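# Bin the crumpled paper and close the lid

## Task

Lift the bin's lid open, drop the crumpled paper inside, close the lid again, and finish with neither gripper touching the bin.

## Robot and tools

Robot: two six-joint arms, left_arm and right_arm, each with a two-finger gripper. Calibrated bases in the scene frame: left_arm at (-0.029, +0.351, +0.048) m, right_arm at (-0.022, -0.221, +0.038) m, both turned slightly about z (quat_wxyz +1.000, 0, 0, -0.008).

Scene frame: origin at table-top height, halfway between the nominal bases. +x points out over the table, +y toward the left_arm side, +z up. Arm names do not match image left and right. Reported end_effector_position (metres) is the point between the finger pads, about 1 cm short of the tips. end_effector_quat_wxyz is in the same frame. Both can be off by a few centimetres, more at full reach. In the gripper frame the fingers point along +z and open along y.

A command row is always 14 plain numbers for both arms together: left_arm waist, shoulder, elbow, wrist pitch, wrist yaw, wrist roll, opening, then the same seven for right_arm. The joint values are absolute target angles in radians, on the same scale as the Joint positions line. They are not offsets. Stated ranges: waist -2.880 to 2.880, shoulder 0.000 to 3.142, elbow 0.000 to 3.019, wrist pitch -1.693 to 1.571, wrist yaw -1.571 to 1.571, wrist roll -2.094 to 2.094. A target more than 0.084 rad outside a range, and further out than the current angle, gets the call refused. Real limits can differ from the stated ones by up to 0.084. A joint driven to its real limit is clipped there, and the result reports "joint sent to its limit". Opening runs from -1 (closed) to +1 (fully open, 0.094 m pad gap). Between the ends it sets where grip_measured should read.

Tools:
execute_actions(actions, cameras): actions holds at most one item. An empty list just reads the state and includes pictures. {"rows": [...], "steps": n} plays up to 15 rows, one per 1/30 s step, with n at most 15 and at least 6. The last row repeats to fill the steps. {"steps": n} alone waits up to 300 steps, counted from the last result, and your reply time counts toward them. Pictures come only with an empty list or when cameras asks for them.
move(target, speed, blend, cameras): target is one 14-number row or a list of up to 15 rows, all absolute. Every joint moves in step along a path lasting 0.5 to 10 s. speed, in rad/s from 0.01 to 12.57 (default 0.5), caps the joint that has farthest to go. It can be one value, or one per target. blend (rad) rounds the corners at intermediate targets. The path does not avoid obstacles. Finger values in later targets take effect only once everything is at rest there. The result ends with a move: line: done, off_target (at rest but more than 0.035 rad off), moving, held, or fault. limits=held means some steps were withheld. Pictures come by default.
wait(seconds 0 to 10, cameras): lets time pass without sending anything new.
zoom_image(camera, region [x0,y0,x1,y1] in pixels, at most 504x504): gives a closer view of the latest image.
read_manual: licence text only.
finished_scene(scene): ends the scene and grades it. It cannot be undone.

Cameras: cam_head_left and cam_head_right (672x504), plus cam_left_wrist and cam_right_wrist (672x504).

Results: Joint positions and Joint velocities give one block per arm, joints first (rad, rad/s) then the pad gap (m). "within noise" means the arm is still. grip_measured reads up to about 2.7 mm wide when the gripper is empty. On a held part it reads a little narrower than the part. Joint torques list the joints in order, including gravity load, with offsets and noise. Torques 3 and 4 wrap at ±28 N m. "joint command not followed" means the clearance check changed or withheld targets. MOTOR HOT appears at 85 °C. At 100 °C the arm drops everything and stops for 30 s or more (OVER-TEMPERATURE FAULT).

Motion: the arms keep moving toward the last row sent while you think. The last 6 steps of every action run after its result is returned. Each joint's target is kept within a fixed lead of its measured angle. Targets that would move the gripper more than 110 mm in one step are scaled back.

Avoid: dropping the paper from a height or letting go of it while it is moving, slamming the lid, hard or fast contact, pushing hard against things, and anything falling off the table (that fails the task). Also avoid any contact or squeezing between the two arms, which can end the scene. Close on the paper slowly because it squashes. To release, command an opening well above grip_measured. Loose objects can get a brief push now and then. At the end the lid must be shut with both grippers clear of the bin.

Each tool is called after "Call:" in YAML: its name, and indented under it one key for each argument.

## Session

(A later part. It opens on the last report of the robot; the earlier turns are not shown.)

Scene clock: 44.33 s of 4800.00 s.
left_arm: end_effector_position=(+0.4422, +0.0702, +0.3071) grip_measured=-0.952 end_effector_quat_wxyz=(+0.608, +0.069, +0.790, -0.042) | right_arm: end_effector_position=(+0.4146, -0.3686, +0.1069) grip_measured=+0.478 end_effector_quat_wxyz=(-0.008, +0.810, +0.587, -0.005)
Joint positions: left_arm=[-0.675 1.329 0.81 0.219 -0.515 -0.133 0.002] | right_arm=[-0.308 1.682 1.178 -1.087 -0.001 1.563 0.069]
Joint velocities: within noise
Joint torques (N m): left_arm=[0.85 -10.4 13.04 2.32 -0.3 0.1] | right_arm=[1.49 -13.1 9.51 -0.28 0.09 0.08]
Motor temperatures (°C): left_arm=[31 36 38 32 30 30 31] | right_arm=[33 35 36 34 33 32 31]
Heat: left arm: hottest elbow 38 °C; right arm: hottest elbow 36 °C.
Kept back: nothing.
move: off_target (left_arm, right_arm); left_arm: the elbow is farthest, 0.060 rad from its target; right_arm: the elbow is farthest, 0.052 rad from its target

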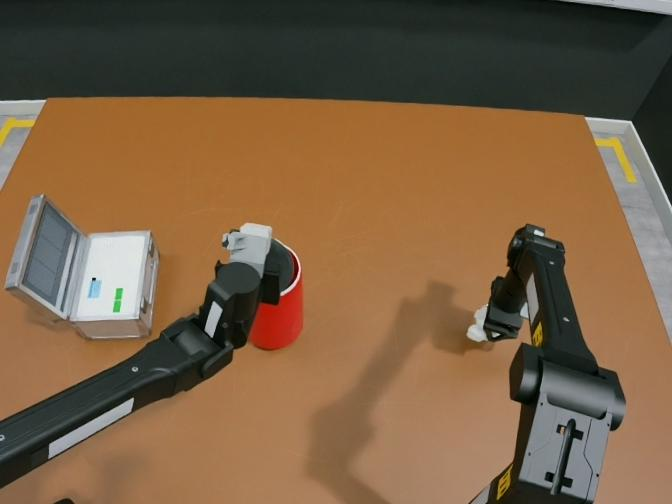

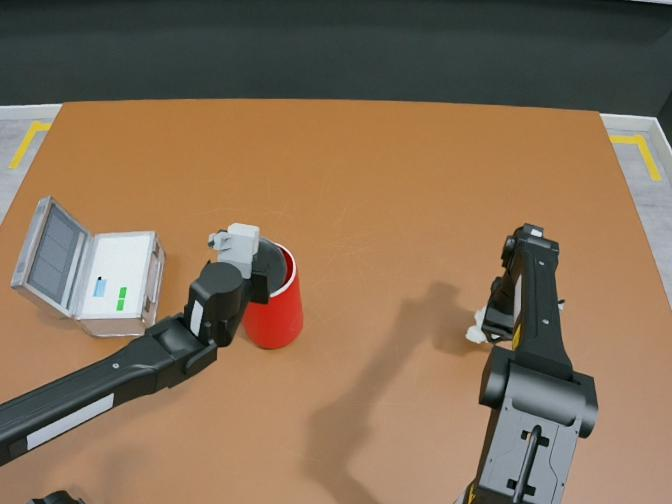

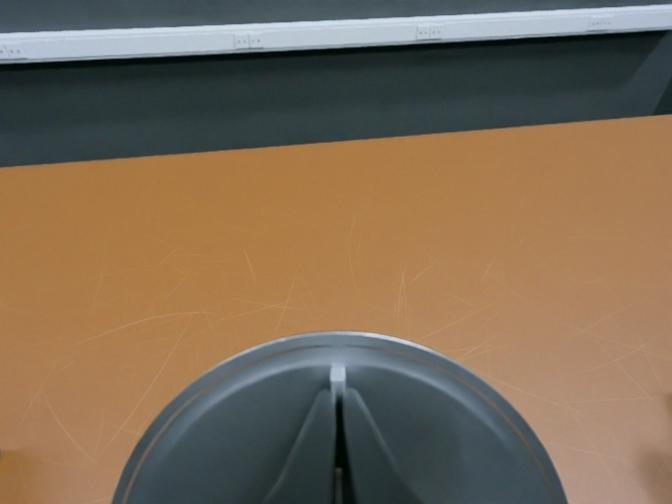

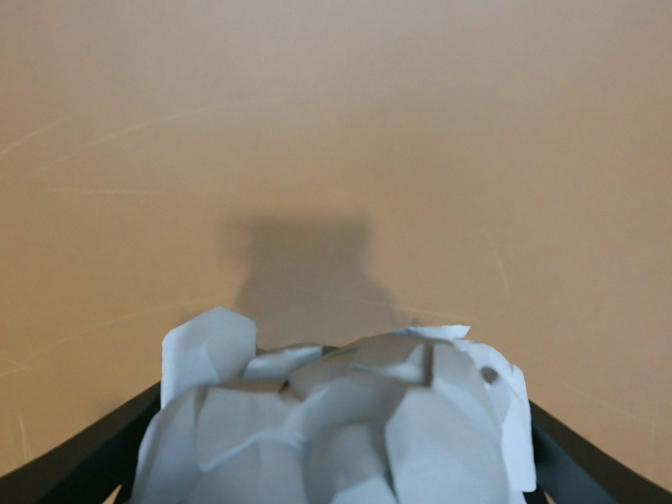

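Call:
move:
  target: [-0.675,1.27,0.91,0.21,-0.52,-0.12,-1,-0.305,1.66,1.23,-1.095,0,1.57,0.35]
  speed: 0.1

Call:
zoom_image:
  camera: "cam_head_right"
  region: [200, 160, 380, 350]

Scene clock: 45.60 s of 4800.00 s.
left_arm: end_effector_position=(+0.4422, +0.0702, +0.3180) grip_measured=-0.952 end_effector_quat_wxyz=(+0.611, +0.068, +0.787, -0.044) | right_arm: end_effector_position=(+0.4146, -0.3686, +0.1069) grip_measured=+0.478 end_effector_quat_wxyz=(-0.008, +0.810, +0.587, -0.005)
Joint positions: left_arm=[-0.675 1.314 0.822 0.202 -0.515 -0.131 0.002] | right_arm=[-0.308 1.682 1.178 -1.087 -0.001 1.563 0.069]
Joint velocities: within noise
Joint torques (N m): left_arm=[0.73 -10.23 15.32 2.3 -0.29 0.08] | right_arm=[1.44 -13.1 9.54 -0.28 0.09 0.08]
Motor temperatures (°C): left_arm=[31 36 38 32 30 30 31] | right_arm=[33 35 37 34 33 32 31]
Heat: left arm: hottest elbow 38 °C; right arm: hottest elbow 37 °C.
Kept back: nothing.
move: off_target (left_arm, right_arm); left_arm: the elbow is farthest, 0.088 rad from its target; right_arm: the elbow is farthest, 0.052 rad from its target

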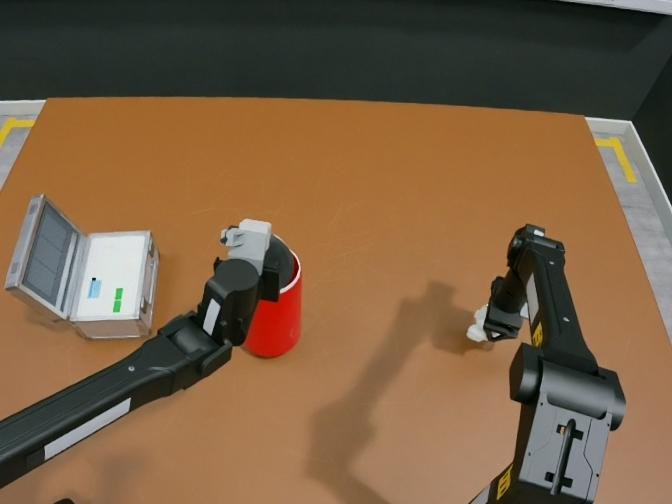

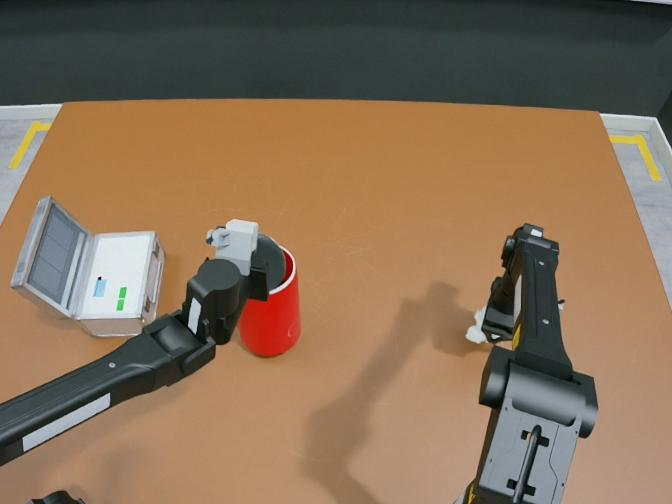

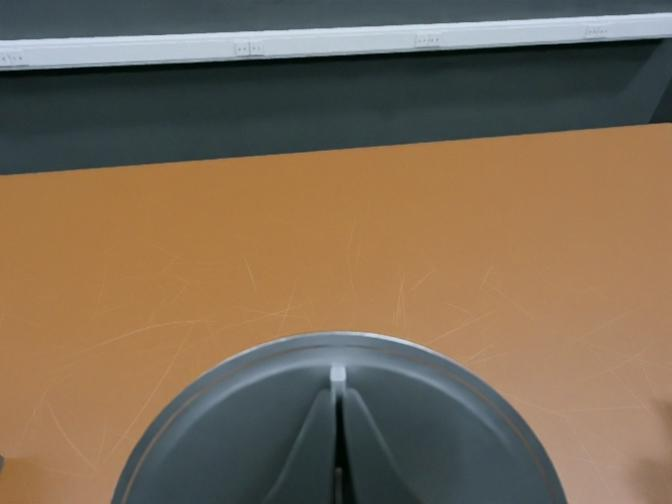

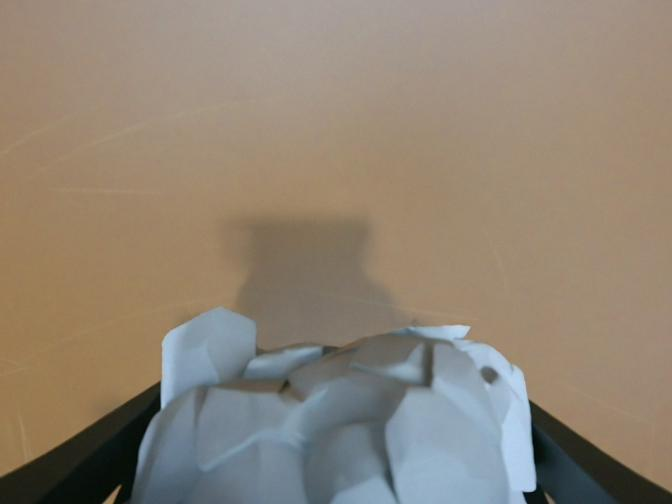

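Scaled by 2.653 from the camera's 672x504 image, which has a finer 960x720 frame.

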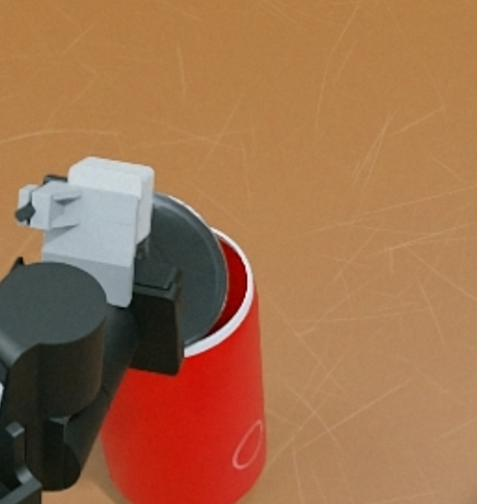

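Call:
move:
  target:
    - [-0.675,1.32,0.785,0.25,-0.52,-0.12,-1,-0.305,1.66,1.23,-1.095,0,1.57,0.35]
    - [-0.72,1.372,0.655,0.745,-0.585,0.0,-1,-0.305,1.66,1.23,-1.095,0,1.57,0.35]
  speed: 0.25

Call:
zoom_image:
  camera: "cam_head_right"
  region: [200, 160, 380, 350]

Scene clock: 49.40 s of 4800.00 s.
left_arm: end_effector_position=(+0.4209, +0.0783, +0.3184) grip_measured=-0.952 end_effector_quat_wxyz=(+0.709, +0.044, +0.701, -0.057) | right_arm: end_effector_position=(+0.4146, -0.3686, +0.1069) grip_measured=+0.478 end_effector_quat_wxyz=(-0.008, +0.810, +0.587, -0.005)
Joint positions: left_arm=[-0.708 1.362 0.656 0.721 -0.581 -0.01 0.002] | right_arm=[-0.308 1.682 1.178 -1.087 -0.001 1.563 0.069]
Joint velocities: within noise
Joint torques (N m): left_arm=[-0.09 -6.12 7.49 2.78 -0.14 0.06] | right_arm=[1.44 -13.04 9.55 -0.29 0.09 0.09]
Motor temperatures (°C): left_arm=[31 36 38 32 30 30 31] | right_arm=[33 36 37 34 33 32 31]
Heat: left arm: hottest elbow 38 °C; right arm: hottest elbow 37 °C.
Kept back: nothing.
move: off_target (right_arm); right_arm: the elbow is farthest, 0.052 rad from its target

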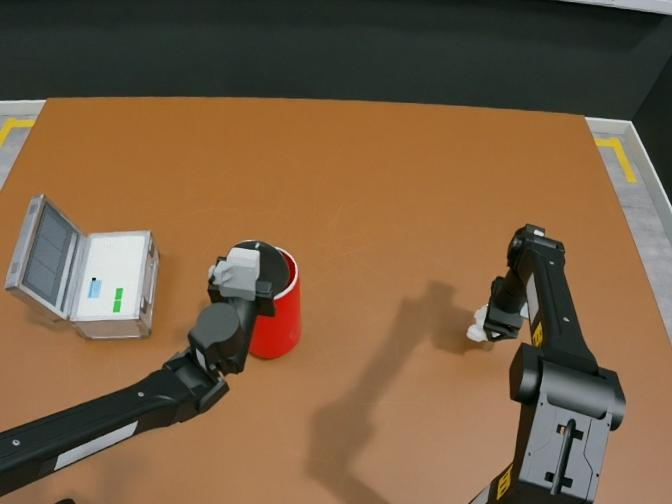

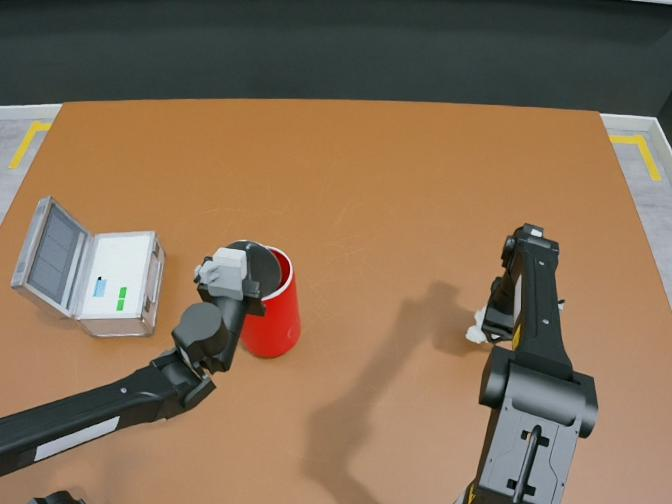

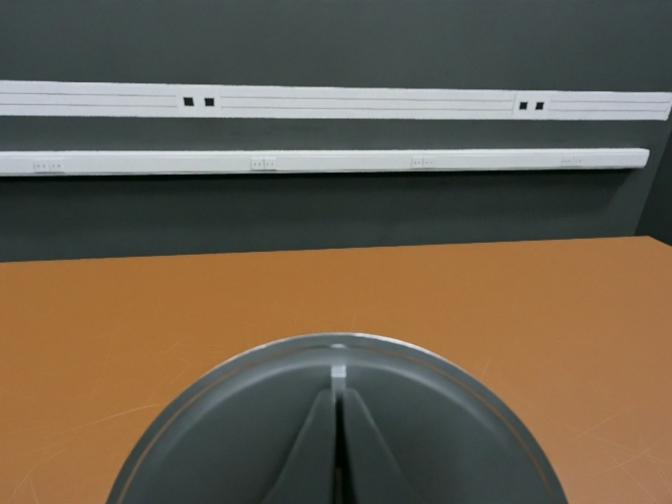

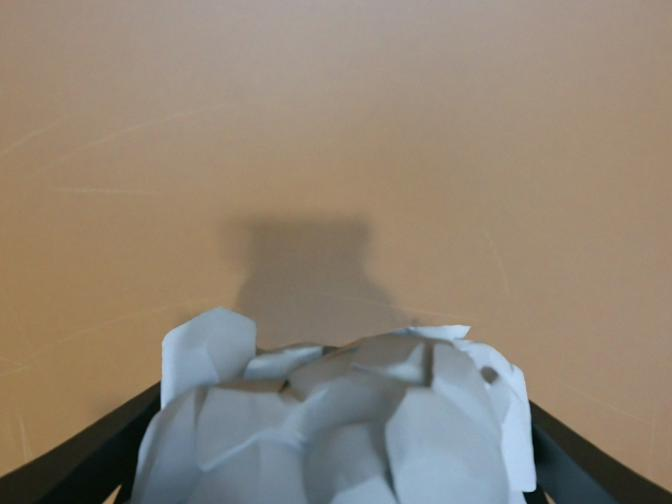

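Scaled by 2.653 from the camera's 672x504 image, which has a finer 960x720 frame.

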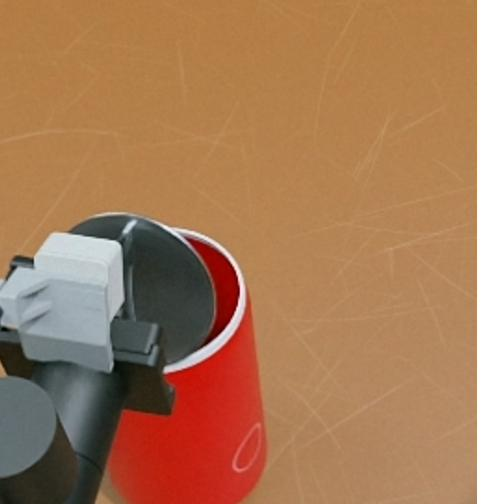

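Call:
move:
  target: [-0.745,1.535,0.567,1.285,-0.582,0.18,-1,-0.305,1.66,1.23,-1.095,0,1.57,0.35]
  speed: 0.25

Call:
zoom_image:
  camera: "cam_head_right"
  region: [200, 190, 380, 380]

Scene clock: 52.40 s of 4800.00 s.
left_arm: end_effector_position=(+0.4003, +0.0787, +0.3134) grip_measured=-0.952 end_effector_quat_wxyz=(+0.789, +0.044, +0.610, -0.060) | right_arm: end_effector_position=(+0.4146, -0.3686, +0.1069) grip_measured=+0.478 end_effector_quat_wxyz=(-0.008, +0.810, +0.587, -0.005)
Joint positions: left_arm=[-0.734 1.526 0.568 1.264 -0.581 0.169 0.002] | right_arm=[-0.308 1.682 1.178 -1.087 -0.001 1.563 0.069]
Joint velocities: within noise
Joint torques (N m): left_arm=[-0.03 -6.42 5.91 2.65 0.1 0.08] | right_arm=[1.49 -13.16 9.54 -0.29 0.09 0.08]
Motor temperatures (°C): left_arm=[31 36 38 32 30 30 31] | right_arm=[33 36 37 34 33 32 31]
Heat: left arm: hottest elbow 38 °C; right arm: hottest elbow 37 °C.
Kept back: nothing.
move: off_target (right_arm); right_arm: the elbow is farthest, 0.052 rad from its target

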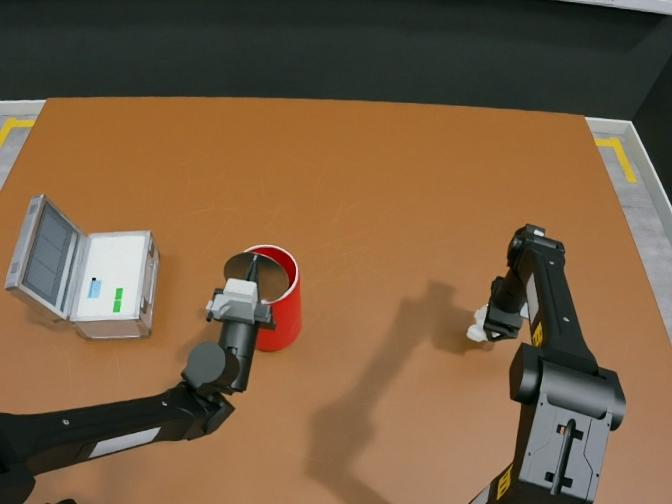

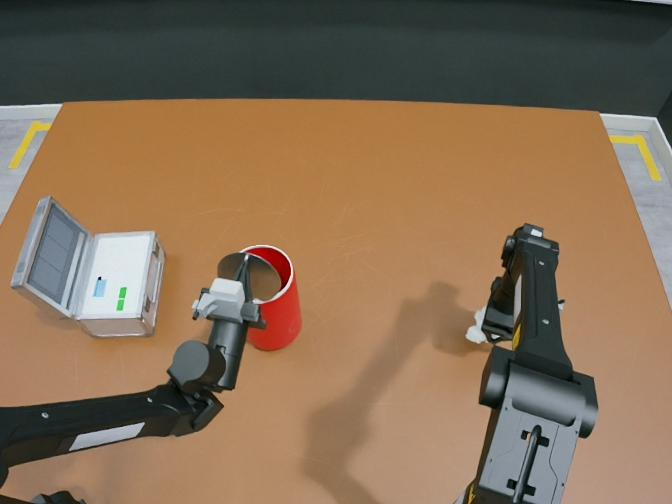

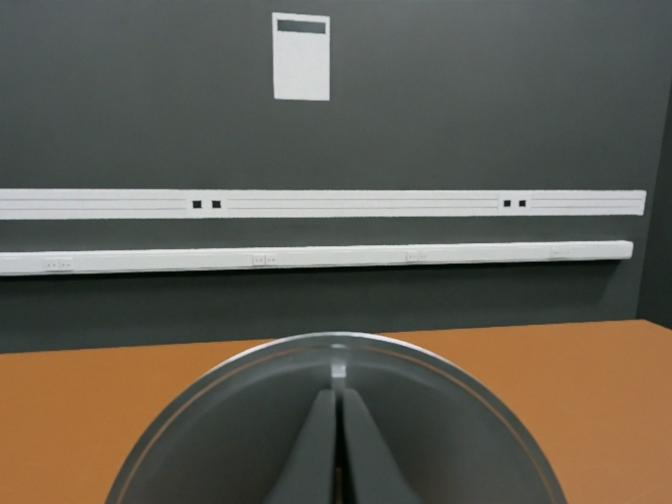

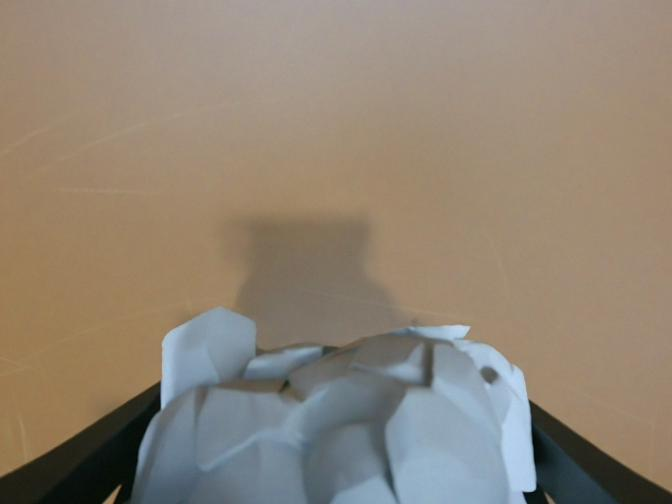

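Scaled by 2.653 from the camera's 672x504 image, which has a finer 960x720 frame.

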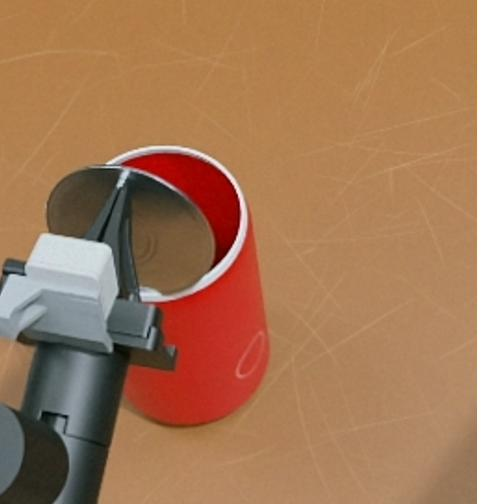

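Call:
move:
  target:
    - [-0.745,1.535,0.567,1.285,-0.582,0.18,-1,-0.305,1.765,1.88,-1.54,0,1.57,0.35]
    - [-0.745,1.535,0.567,1.285,-0.582,0.18,-1,0.35,1.765,1.88,-1.54,0,0.6,0.35]
  speed: 0.5

Call:
zoom_image:
  camera: "cam_head_right"
  region: [200, 160, 420, 380]

Scene clock: 57.93 s of 4800.00 s.
left_arm: end_effector_position=(+0.4003, +0.0787, +0.3134) grip_measured=-0.952 end_effector_quat_wxyz=(+0.789, +0.044, +0.610, -0.060) | right_arm: end_effector_position=(+0.5107, -0.0348, +0.3098) grip_measured=+0.478 end_effector_quat_wxyz=(+0.047, +0.135, +0.989, +0.025)
Joint positions: left_arm=[-0.734 1.526 0.568 1.264 -0.581 0.169 0.002] | right_arm=[0.354 1.754 1.822 -1.532 -0.001 0.609 0.069]
Joint velocities: within noise
Joint torques (N m): left_arm=[-0.03 -6.42 5.89 2.59 0.1 0.08] | right_arm=[0.44 -13.39 11.14 -0.02 0.07 -0.05]
Motor temperatures (°C): left_arm=[31 36 38 32 30 30 31] | right_arm=[33 36 38 34 33 32 31]
Heat: left arm: hottest elbow 38 °C; right arm: hottest elbow 38 °C.
Kept back: nothing.
move: off_target (right_arm); right_arm: the elbow is farthest, 0.058 rad from its target

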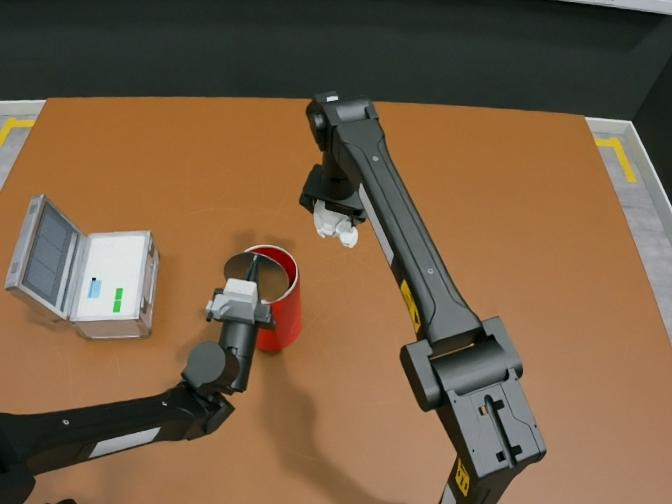

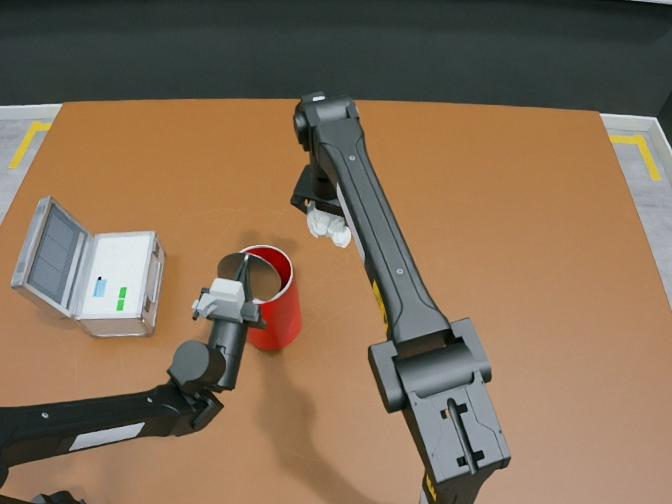

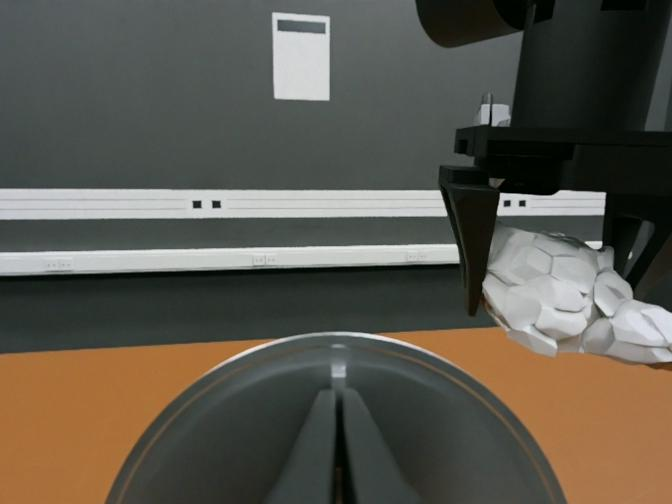

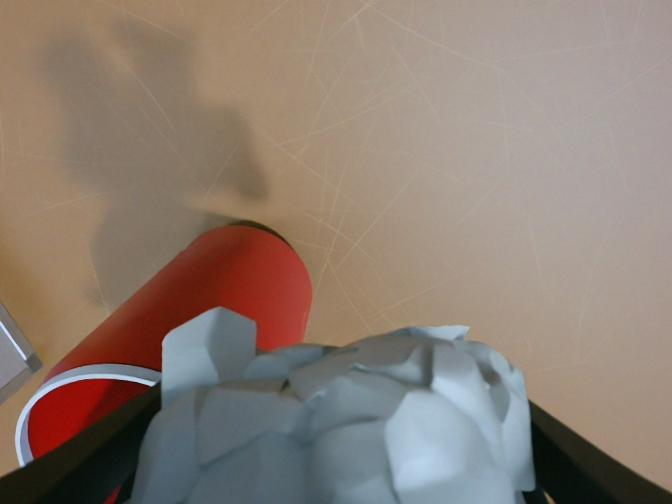

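Scaled by 2.291 from the camera's 672x504 image, which has a finer 960x720 frame.

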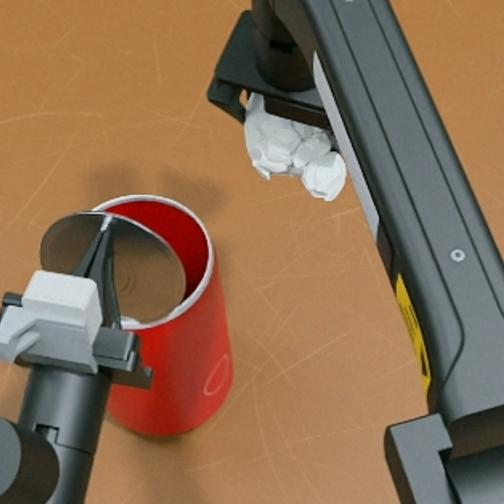

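Call:
move:
  target:
    - [-0.745,1.535,0.567,1.285,-0.582,0.18,-1,0.56,1.765,1.88,-1.54,0,0.6,0.35]
    - [-0.745,1.535,0.567,1.285,-0.582,0.18,-1,0.56,1.782,1.735,-1.44,0,0.6,0.35]
  speed: 0.35

Call:
zoom_image:
  camera: "cam_head_right"
  region: [180, 160, 400, 380]

Call:
zoom_image:
  camera: "cam_head_left"
  region: [180, 160, 400, 380]

Scene clock: 60.20 s of 4800.00 s.
left_arm: end_effector_position=(+0.4003, +0.0787, +0.3134) grip_measured=-0.952 end_effector_quat_wxyz=(+0.789, +0.044, +0.610, -0.060) | right_arm: end_effector_position=(+0.4628, +0.0740, +0.2635) grip_measured=+0.478 end_effector_quat_wxyz=(+0.032, +0.030, +0.999, +0.021)
Joint positions: left_arm=[-0.734 1.526 0.568 1.264 -0.581 0.169 0.002] | right_arm=[0.564 1.781 1.74 -1.452 -0.001 0.608 0.069]
Joint velocities: within noise
Joint torques (N m): left_arm=[-0.03 -6.48 5.91 2.61 0.1 0.07] | right_arm=[0.85 -14.45 6.71 0.65 0.07 -0.04]
Motor temperatures (°C): left_arm=[31 36 38 32 30 30 31] | right_arm=[33 36 38 34 33 32 32]
Heat: left arm: hottest elbow 38 °C; right arm: hottest elbow 38 °C.
Kept back: nothing.
move: done

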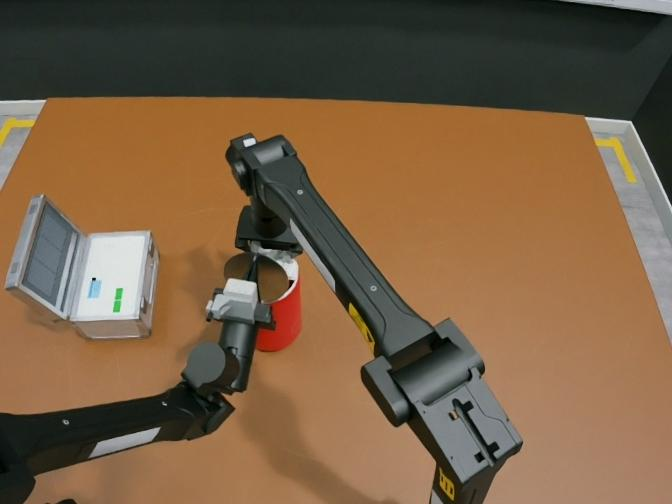

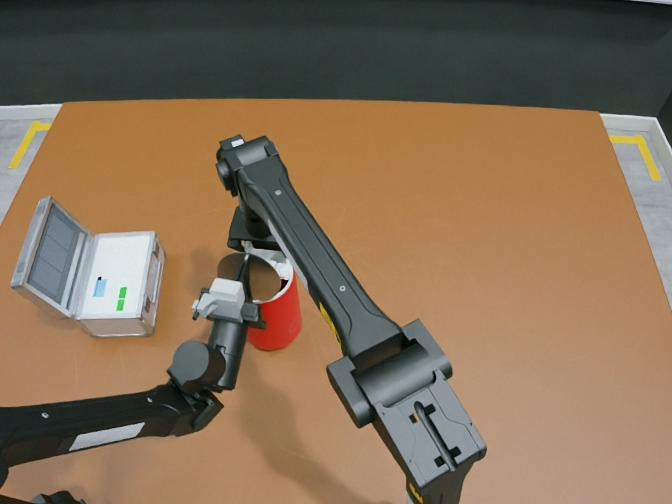

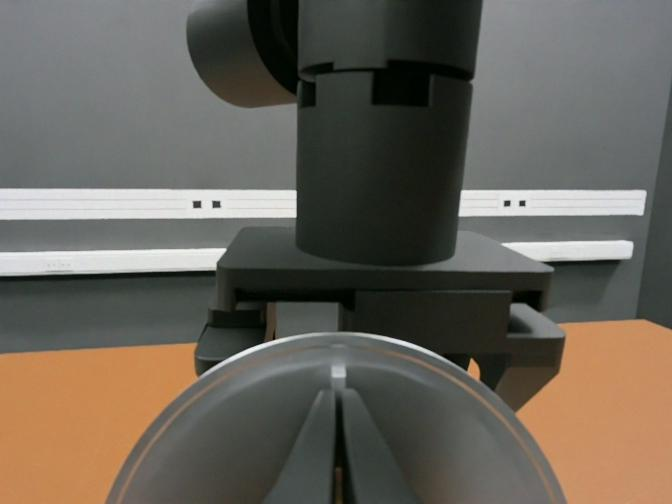

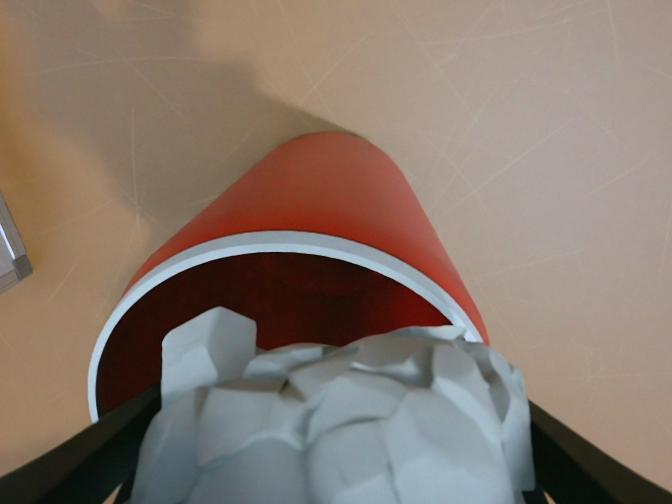

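Scaled by 2.291 from the camera's 672x504 image, which has a finer 960x720 frame.

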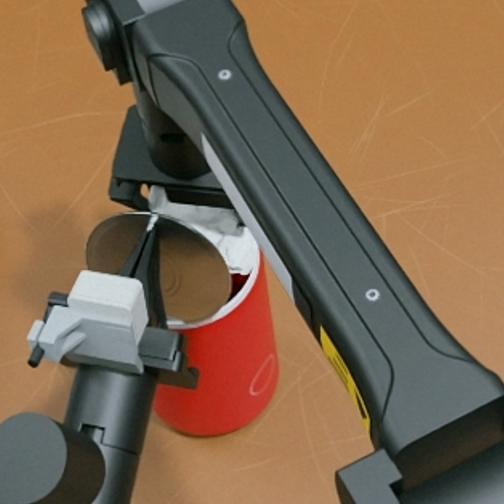

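Scaled by 2.291 from the camera's 672x504 image, which has a finer 960x720 frame.

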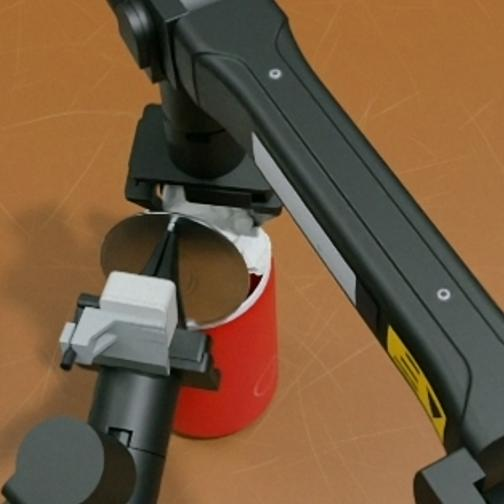

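Call:
move:
  target:
    - [-0.745,1.535,0.567,1.285,-0.582,0.18,-1,0.597,1.772,1.735,-1.46,0,0.6,0.35]
    - [-0.745,1.535,0.567,1.285,-0.582,0.18,-1,0.597,1.77,1.7,-1.43,0,0.6,0.35]
  speed: 0.2

Call:
zoom_image:
  camera: "cam_head_left"
  region: [180, 160, 400, 380]

Scene clock: 61.83 s of 4800.00 s.
left_arm: end_effector_position=(+0.4003, +0.0787, +0.3134) grip_measured=-0.952 end_effector_quat_wxyz=(+0.789, +0.044, +0.610, -0.060) | right_arm: end_effector_position=(+0.4483, +0.0852, +0.2506) grip_measured=+0.478 end_effector_quat_wxyz=(+0.023, +0.015, +1.000, +0.016)
Joint positions: left_arm=[-0.734 1.526 0.568 1.264 -0.581 0.169 0.002] | right_arm=[0.594 1.781 1.707 -1.441 -0.001 0.608 0.069]
Joint velocities: within noise
Joint torques (N m): left_arm=[0.26 -6.3 5.86 2.63 0.09 0.07] | right_arm=[1.03 -15.21 6.43 0.64 0.06 -0.03]
Motor temperatures (°C): left_arm=[31 36 38 32 30 30 31] | right_arm=[33 36 38 34 33 32 32]
Heat: left arm: hottest elbow 38 °C; right arm: hottest elbow 38 °C.
Kept back: nothing.
move: done

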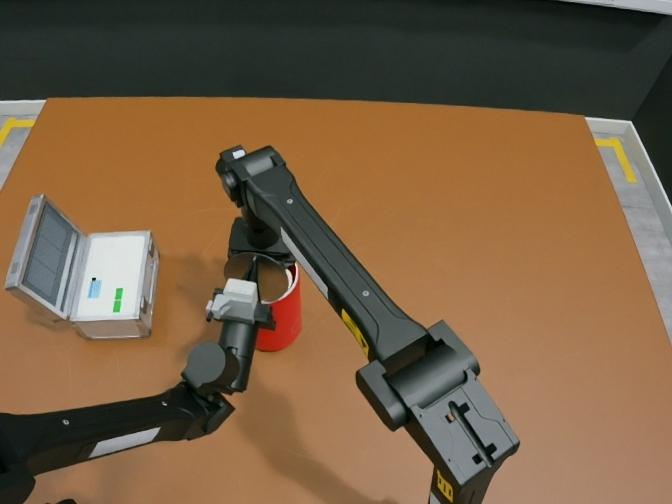

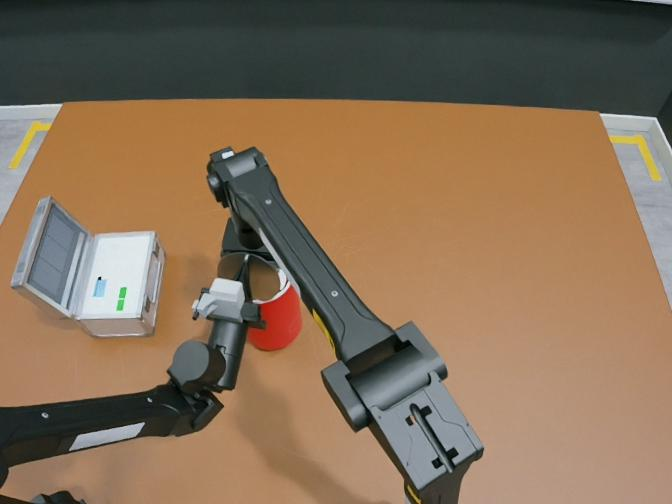

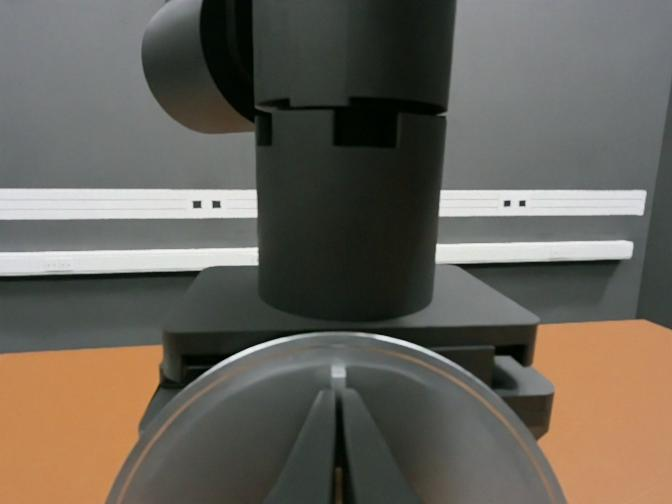

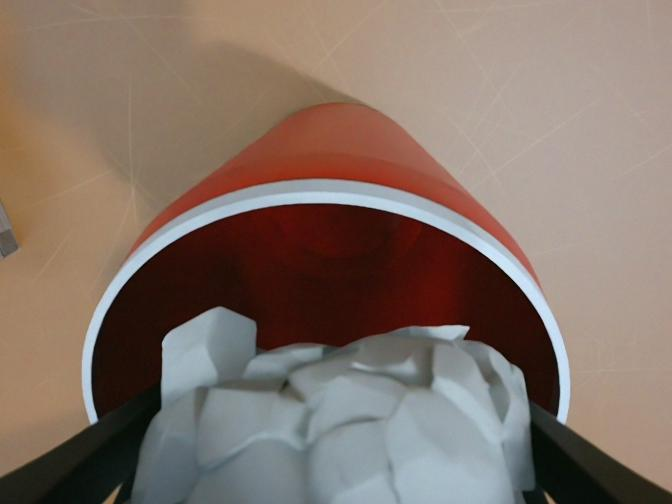

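Scaled by 2.291 from the camera's 672x504 image, which has a finer 960x720 frame.

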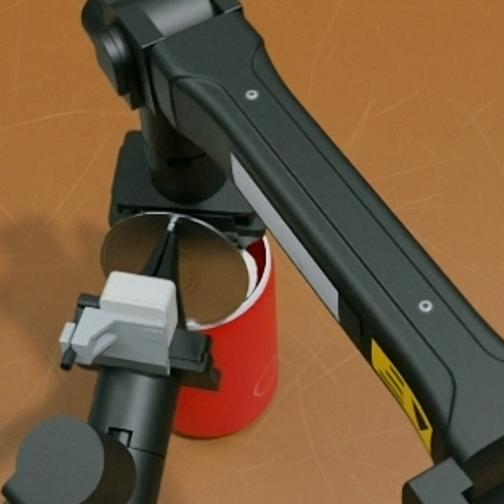

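Call:
move:
  target: [-0.745,1.535,0.567,1.285,-0.582,0.18,-1,0.597,1.77,1.7,-1.43,0,0.6,0.85]

Scene clock: 62.63 s of 4800.00 s.
left_arm: end_effector_position=(+0.4003, +0.0787, +0.3134) grip_measured=-0.952 end_effector_quat_wxyz=(+0.789, +0.044, +0.610, -0.060) | right_arm: end_effector_position=(+0.4484, +0.0853, +0.2506) grip_measured=+0.847 end_effector_quat_wxyz=(+0.023, +0.015, +1.000, +0.016)
Joint positions: left_arm=[-0.734 1.526 0.568 1.264 -0.581 0.169 0.002] | right_arm=[0.594 1.781 1.707 -1.441 -0.001 0.608 0.087]
Joint velocities: within noise
Joint torques (N m): left_arm=[0.15 -6.42 5.86 2.62 0.1 0.08] | right_arm=[1.32 -15.21 6.48 0.55 0.06 -0.05]
Motor temperatures (°C): left_arm=[31 36 38 32 30 30 31] | right_arm=[33 36 38 34 33 32 32]
Heat: left arm: hottest elbow 38 °C; right arm: hottest elbow 38 °C.
Kept back: nothing.
move: done

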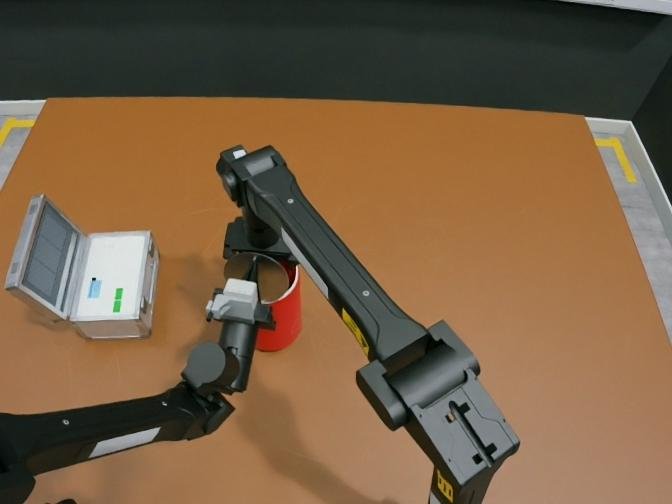

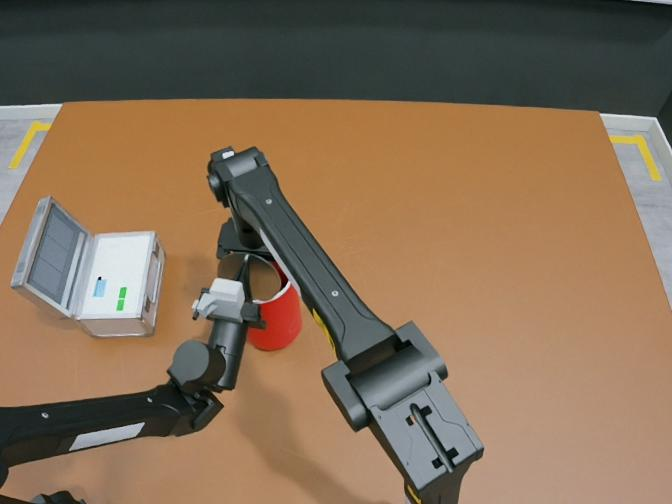

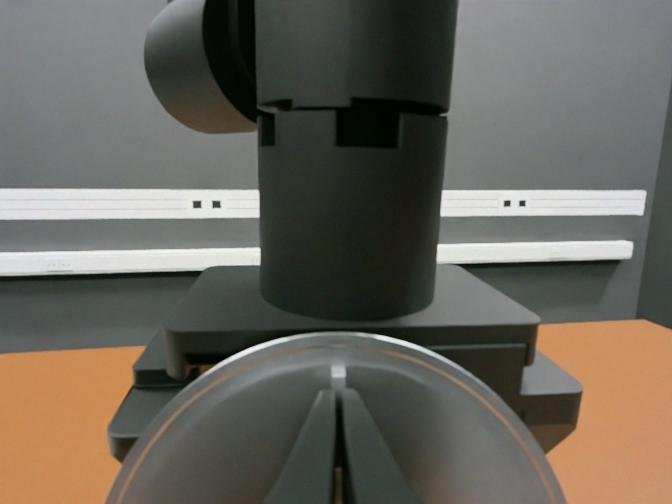

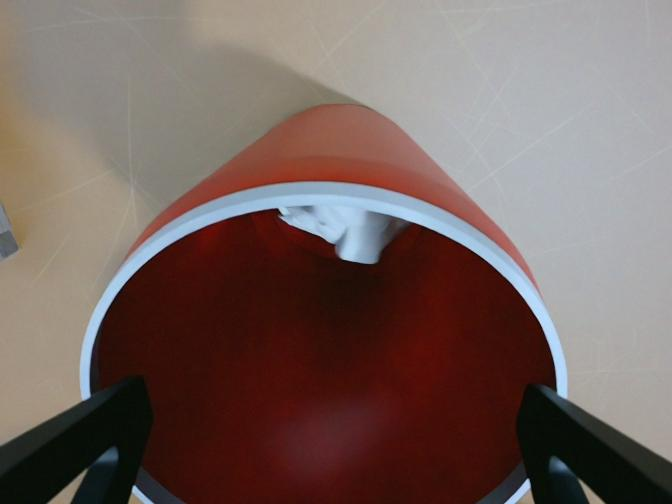

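Call:
move:
  target:
    - [-0.745,1.535,0.567,1.285,-0.582,0.18,-1,0.59,1.765,1.92,-1.6,0,0.6,0.85]
    - [-0.745,1.535,0.567,1.285,-0.582,0.18,-1,-0.2,1.5,1.5,-1.5,0,0.6,0.85]
  speed: 0.6

Scene clock: 65.30 s of 4800.00 s.
left_arm: end_effector_position=(+0.4001, +0.0784, +0.3137) grip_measured=-0.952 end_effector_quat_wxyz=(+0.789, +0.044, +0.609, -0.060) | right_arm: end_effector_position=(+0.4308, -0.3236, +0.2982) grip_measured=+0.848 end_effector_quat_wxyz=(+0.022, +0.402, +0.915, +0.004)
Joint positions: left_arm=[-0.735 1.526 0.568 1.265 -0.581 0.169 0.002] | right_arm=[-0.205 1.524 1.508 -1.511 0 0.607 0.087]
Joint velocities: within noise
Joint torques (N m): left_arm=[0.15 -6.42 5.93 2.59 0.11 0.07] | right_arm=[1.61 -12.51 6.54 0.54 0.04 -0.04]
Motor temperatures (°C): left_arm=[31 36 37 32 30 30 31] | right_arm=[33 36 38 34 33 32 31]
Heat: left arm: hottest elbow 37 °C; right arm: hottest elbow 38 °C.
Kept back: nothing.
move: done

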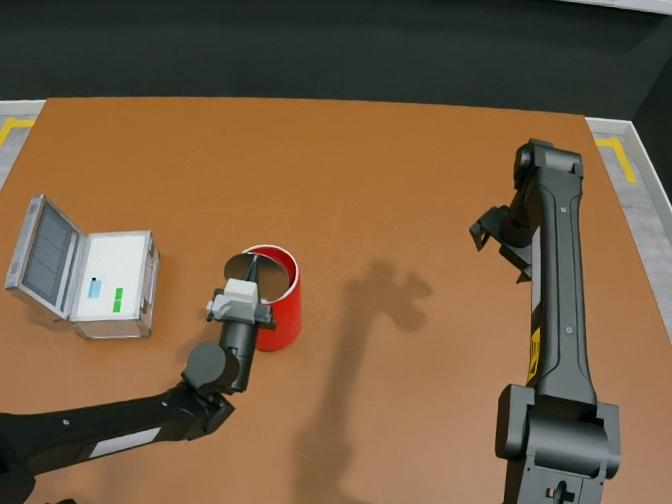

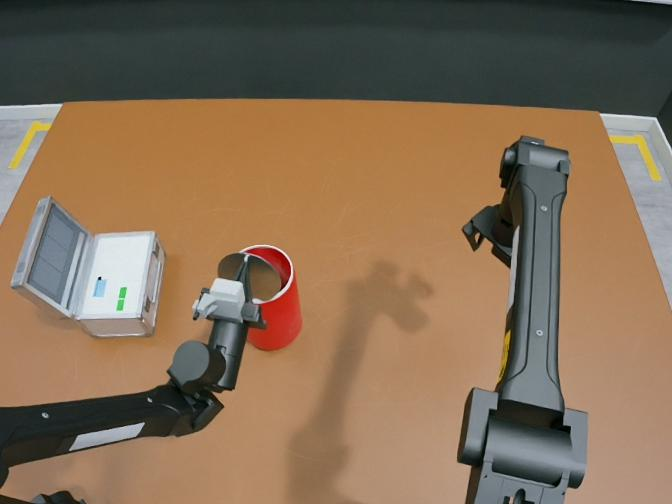

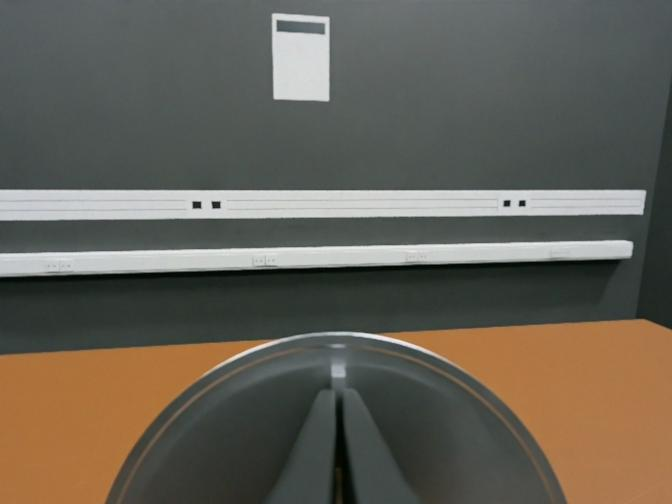

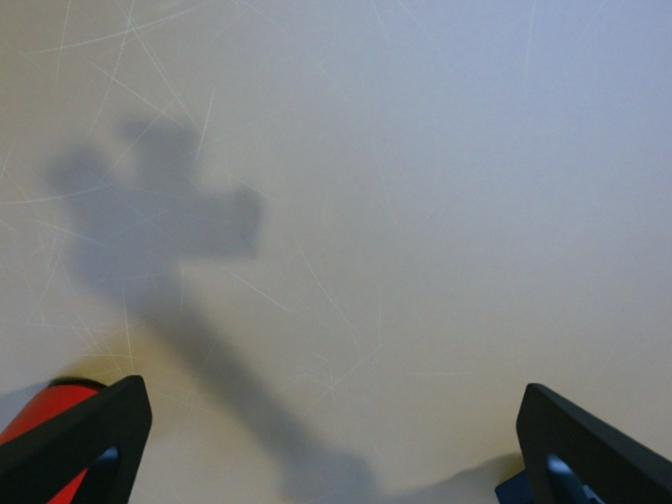

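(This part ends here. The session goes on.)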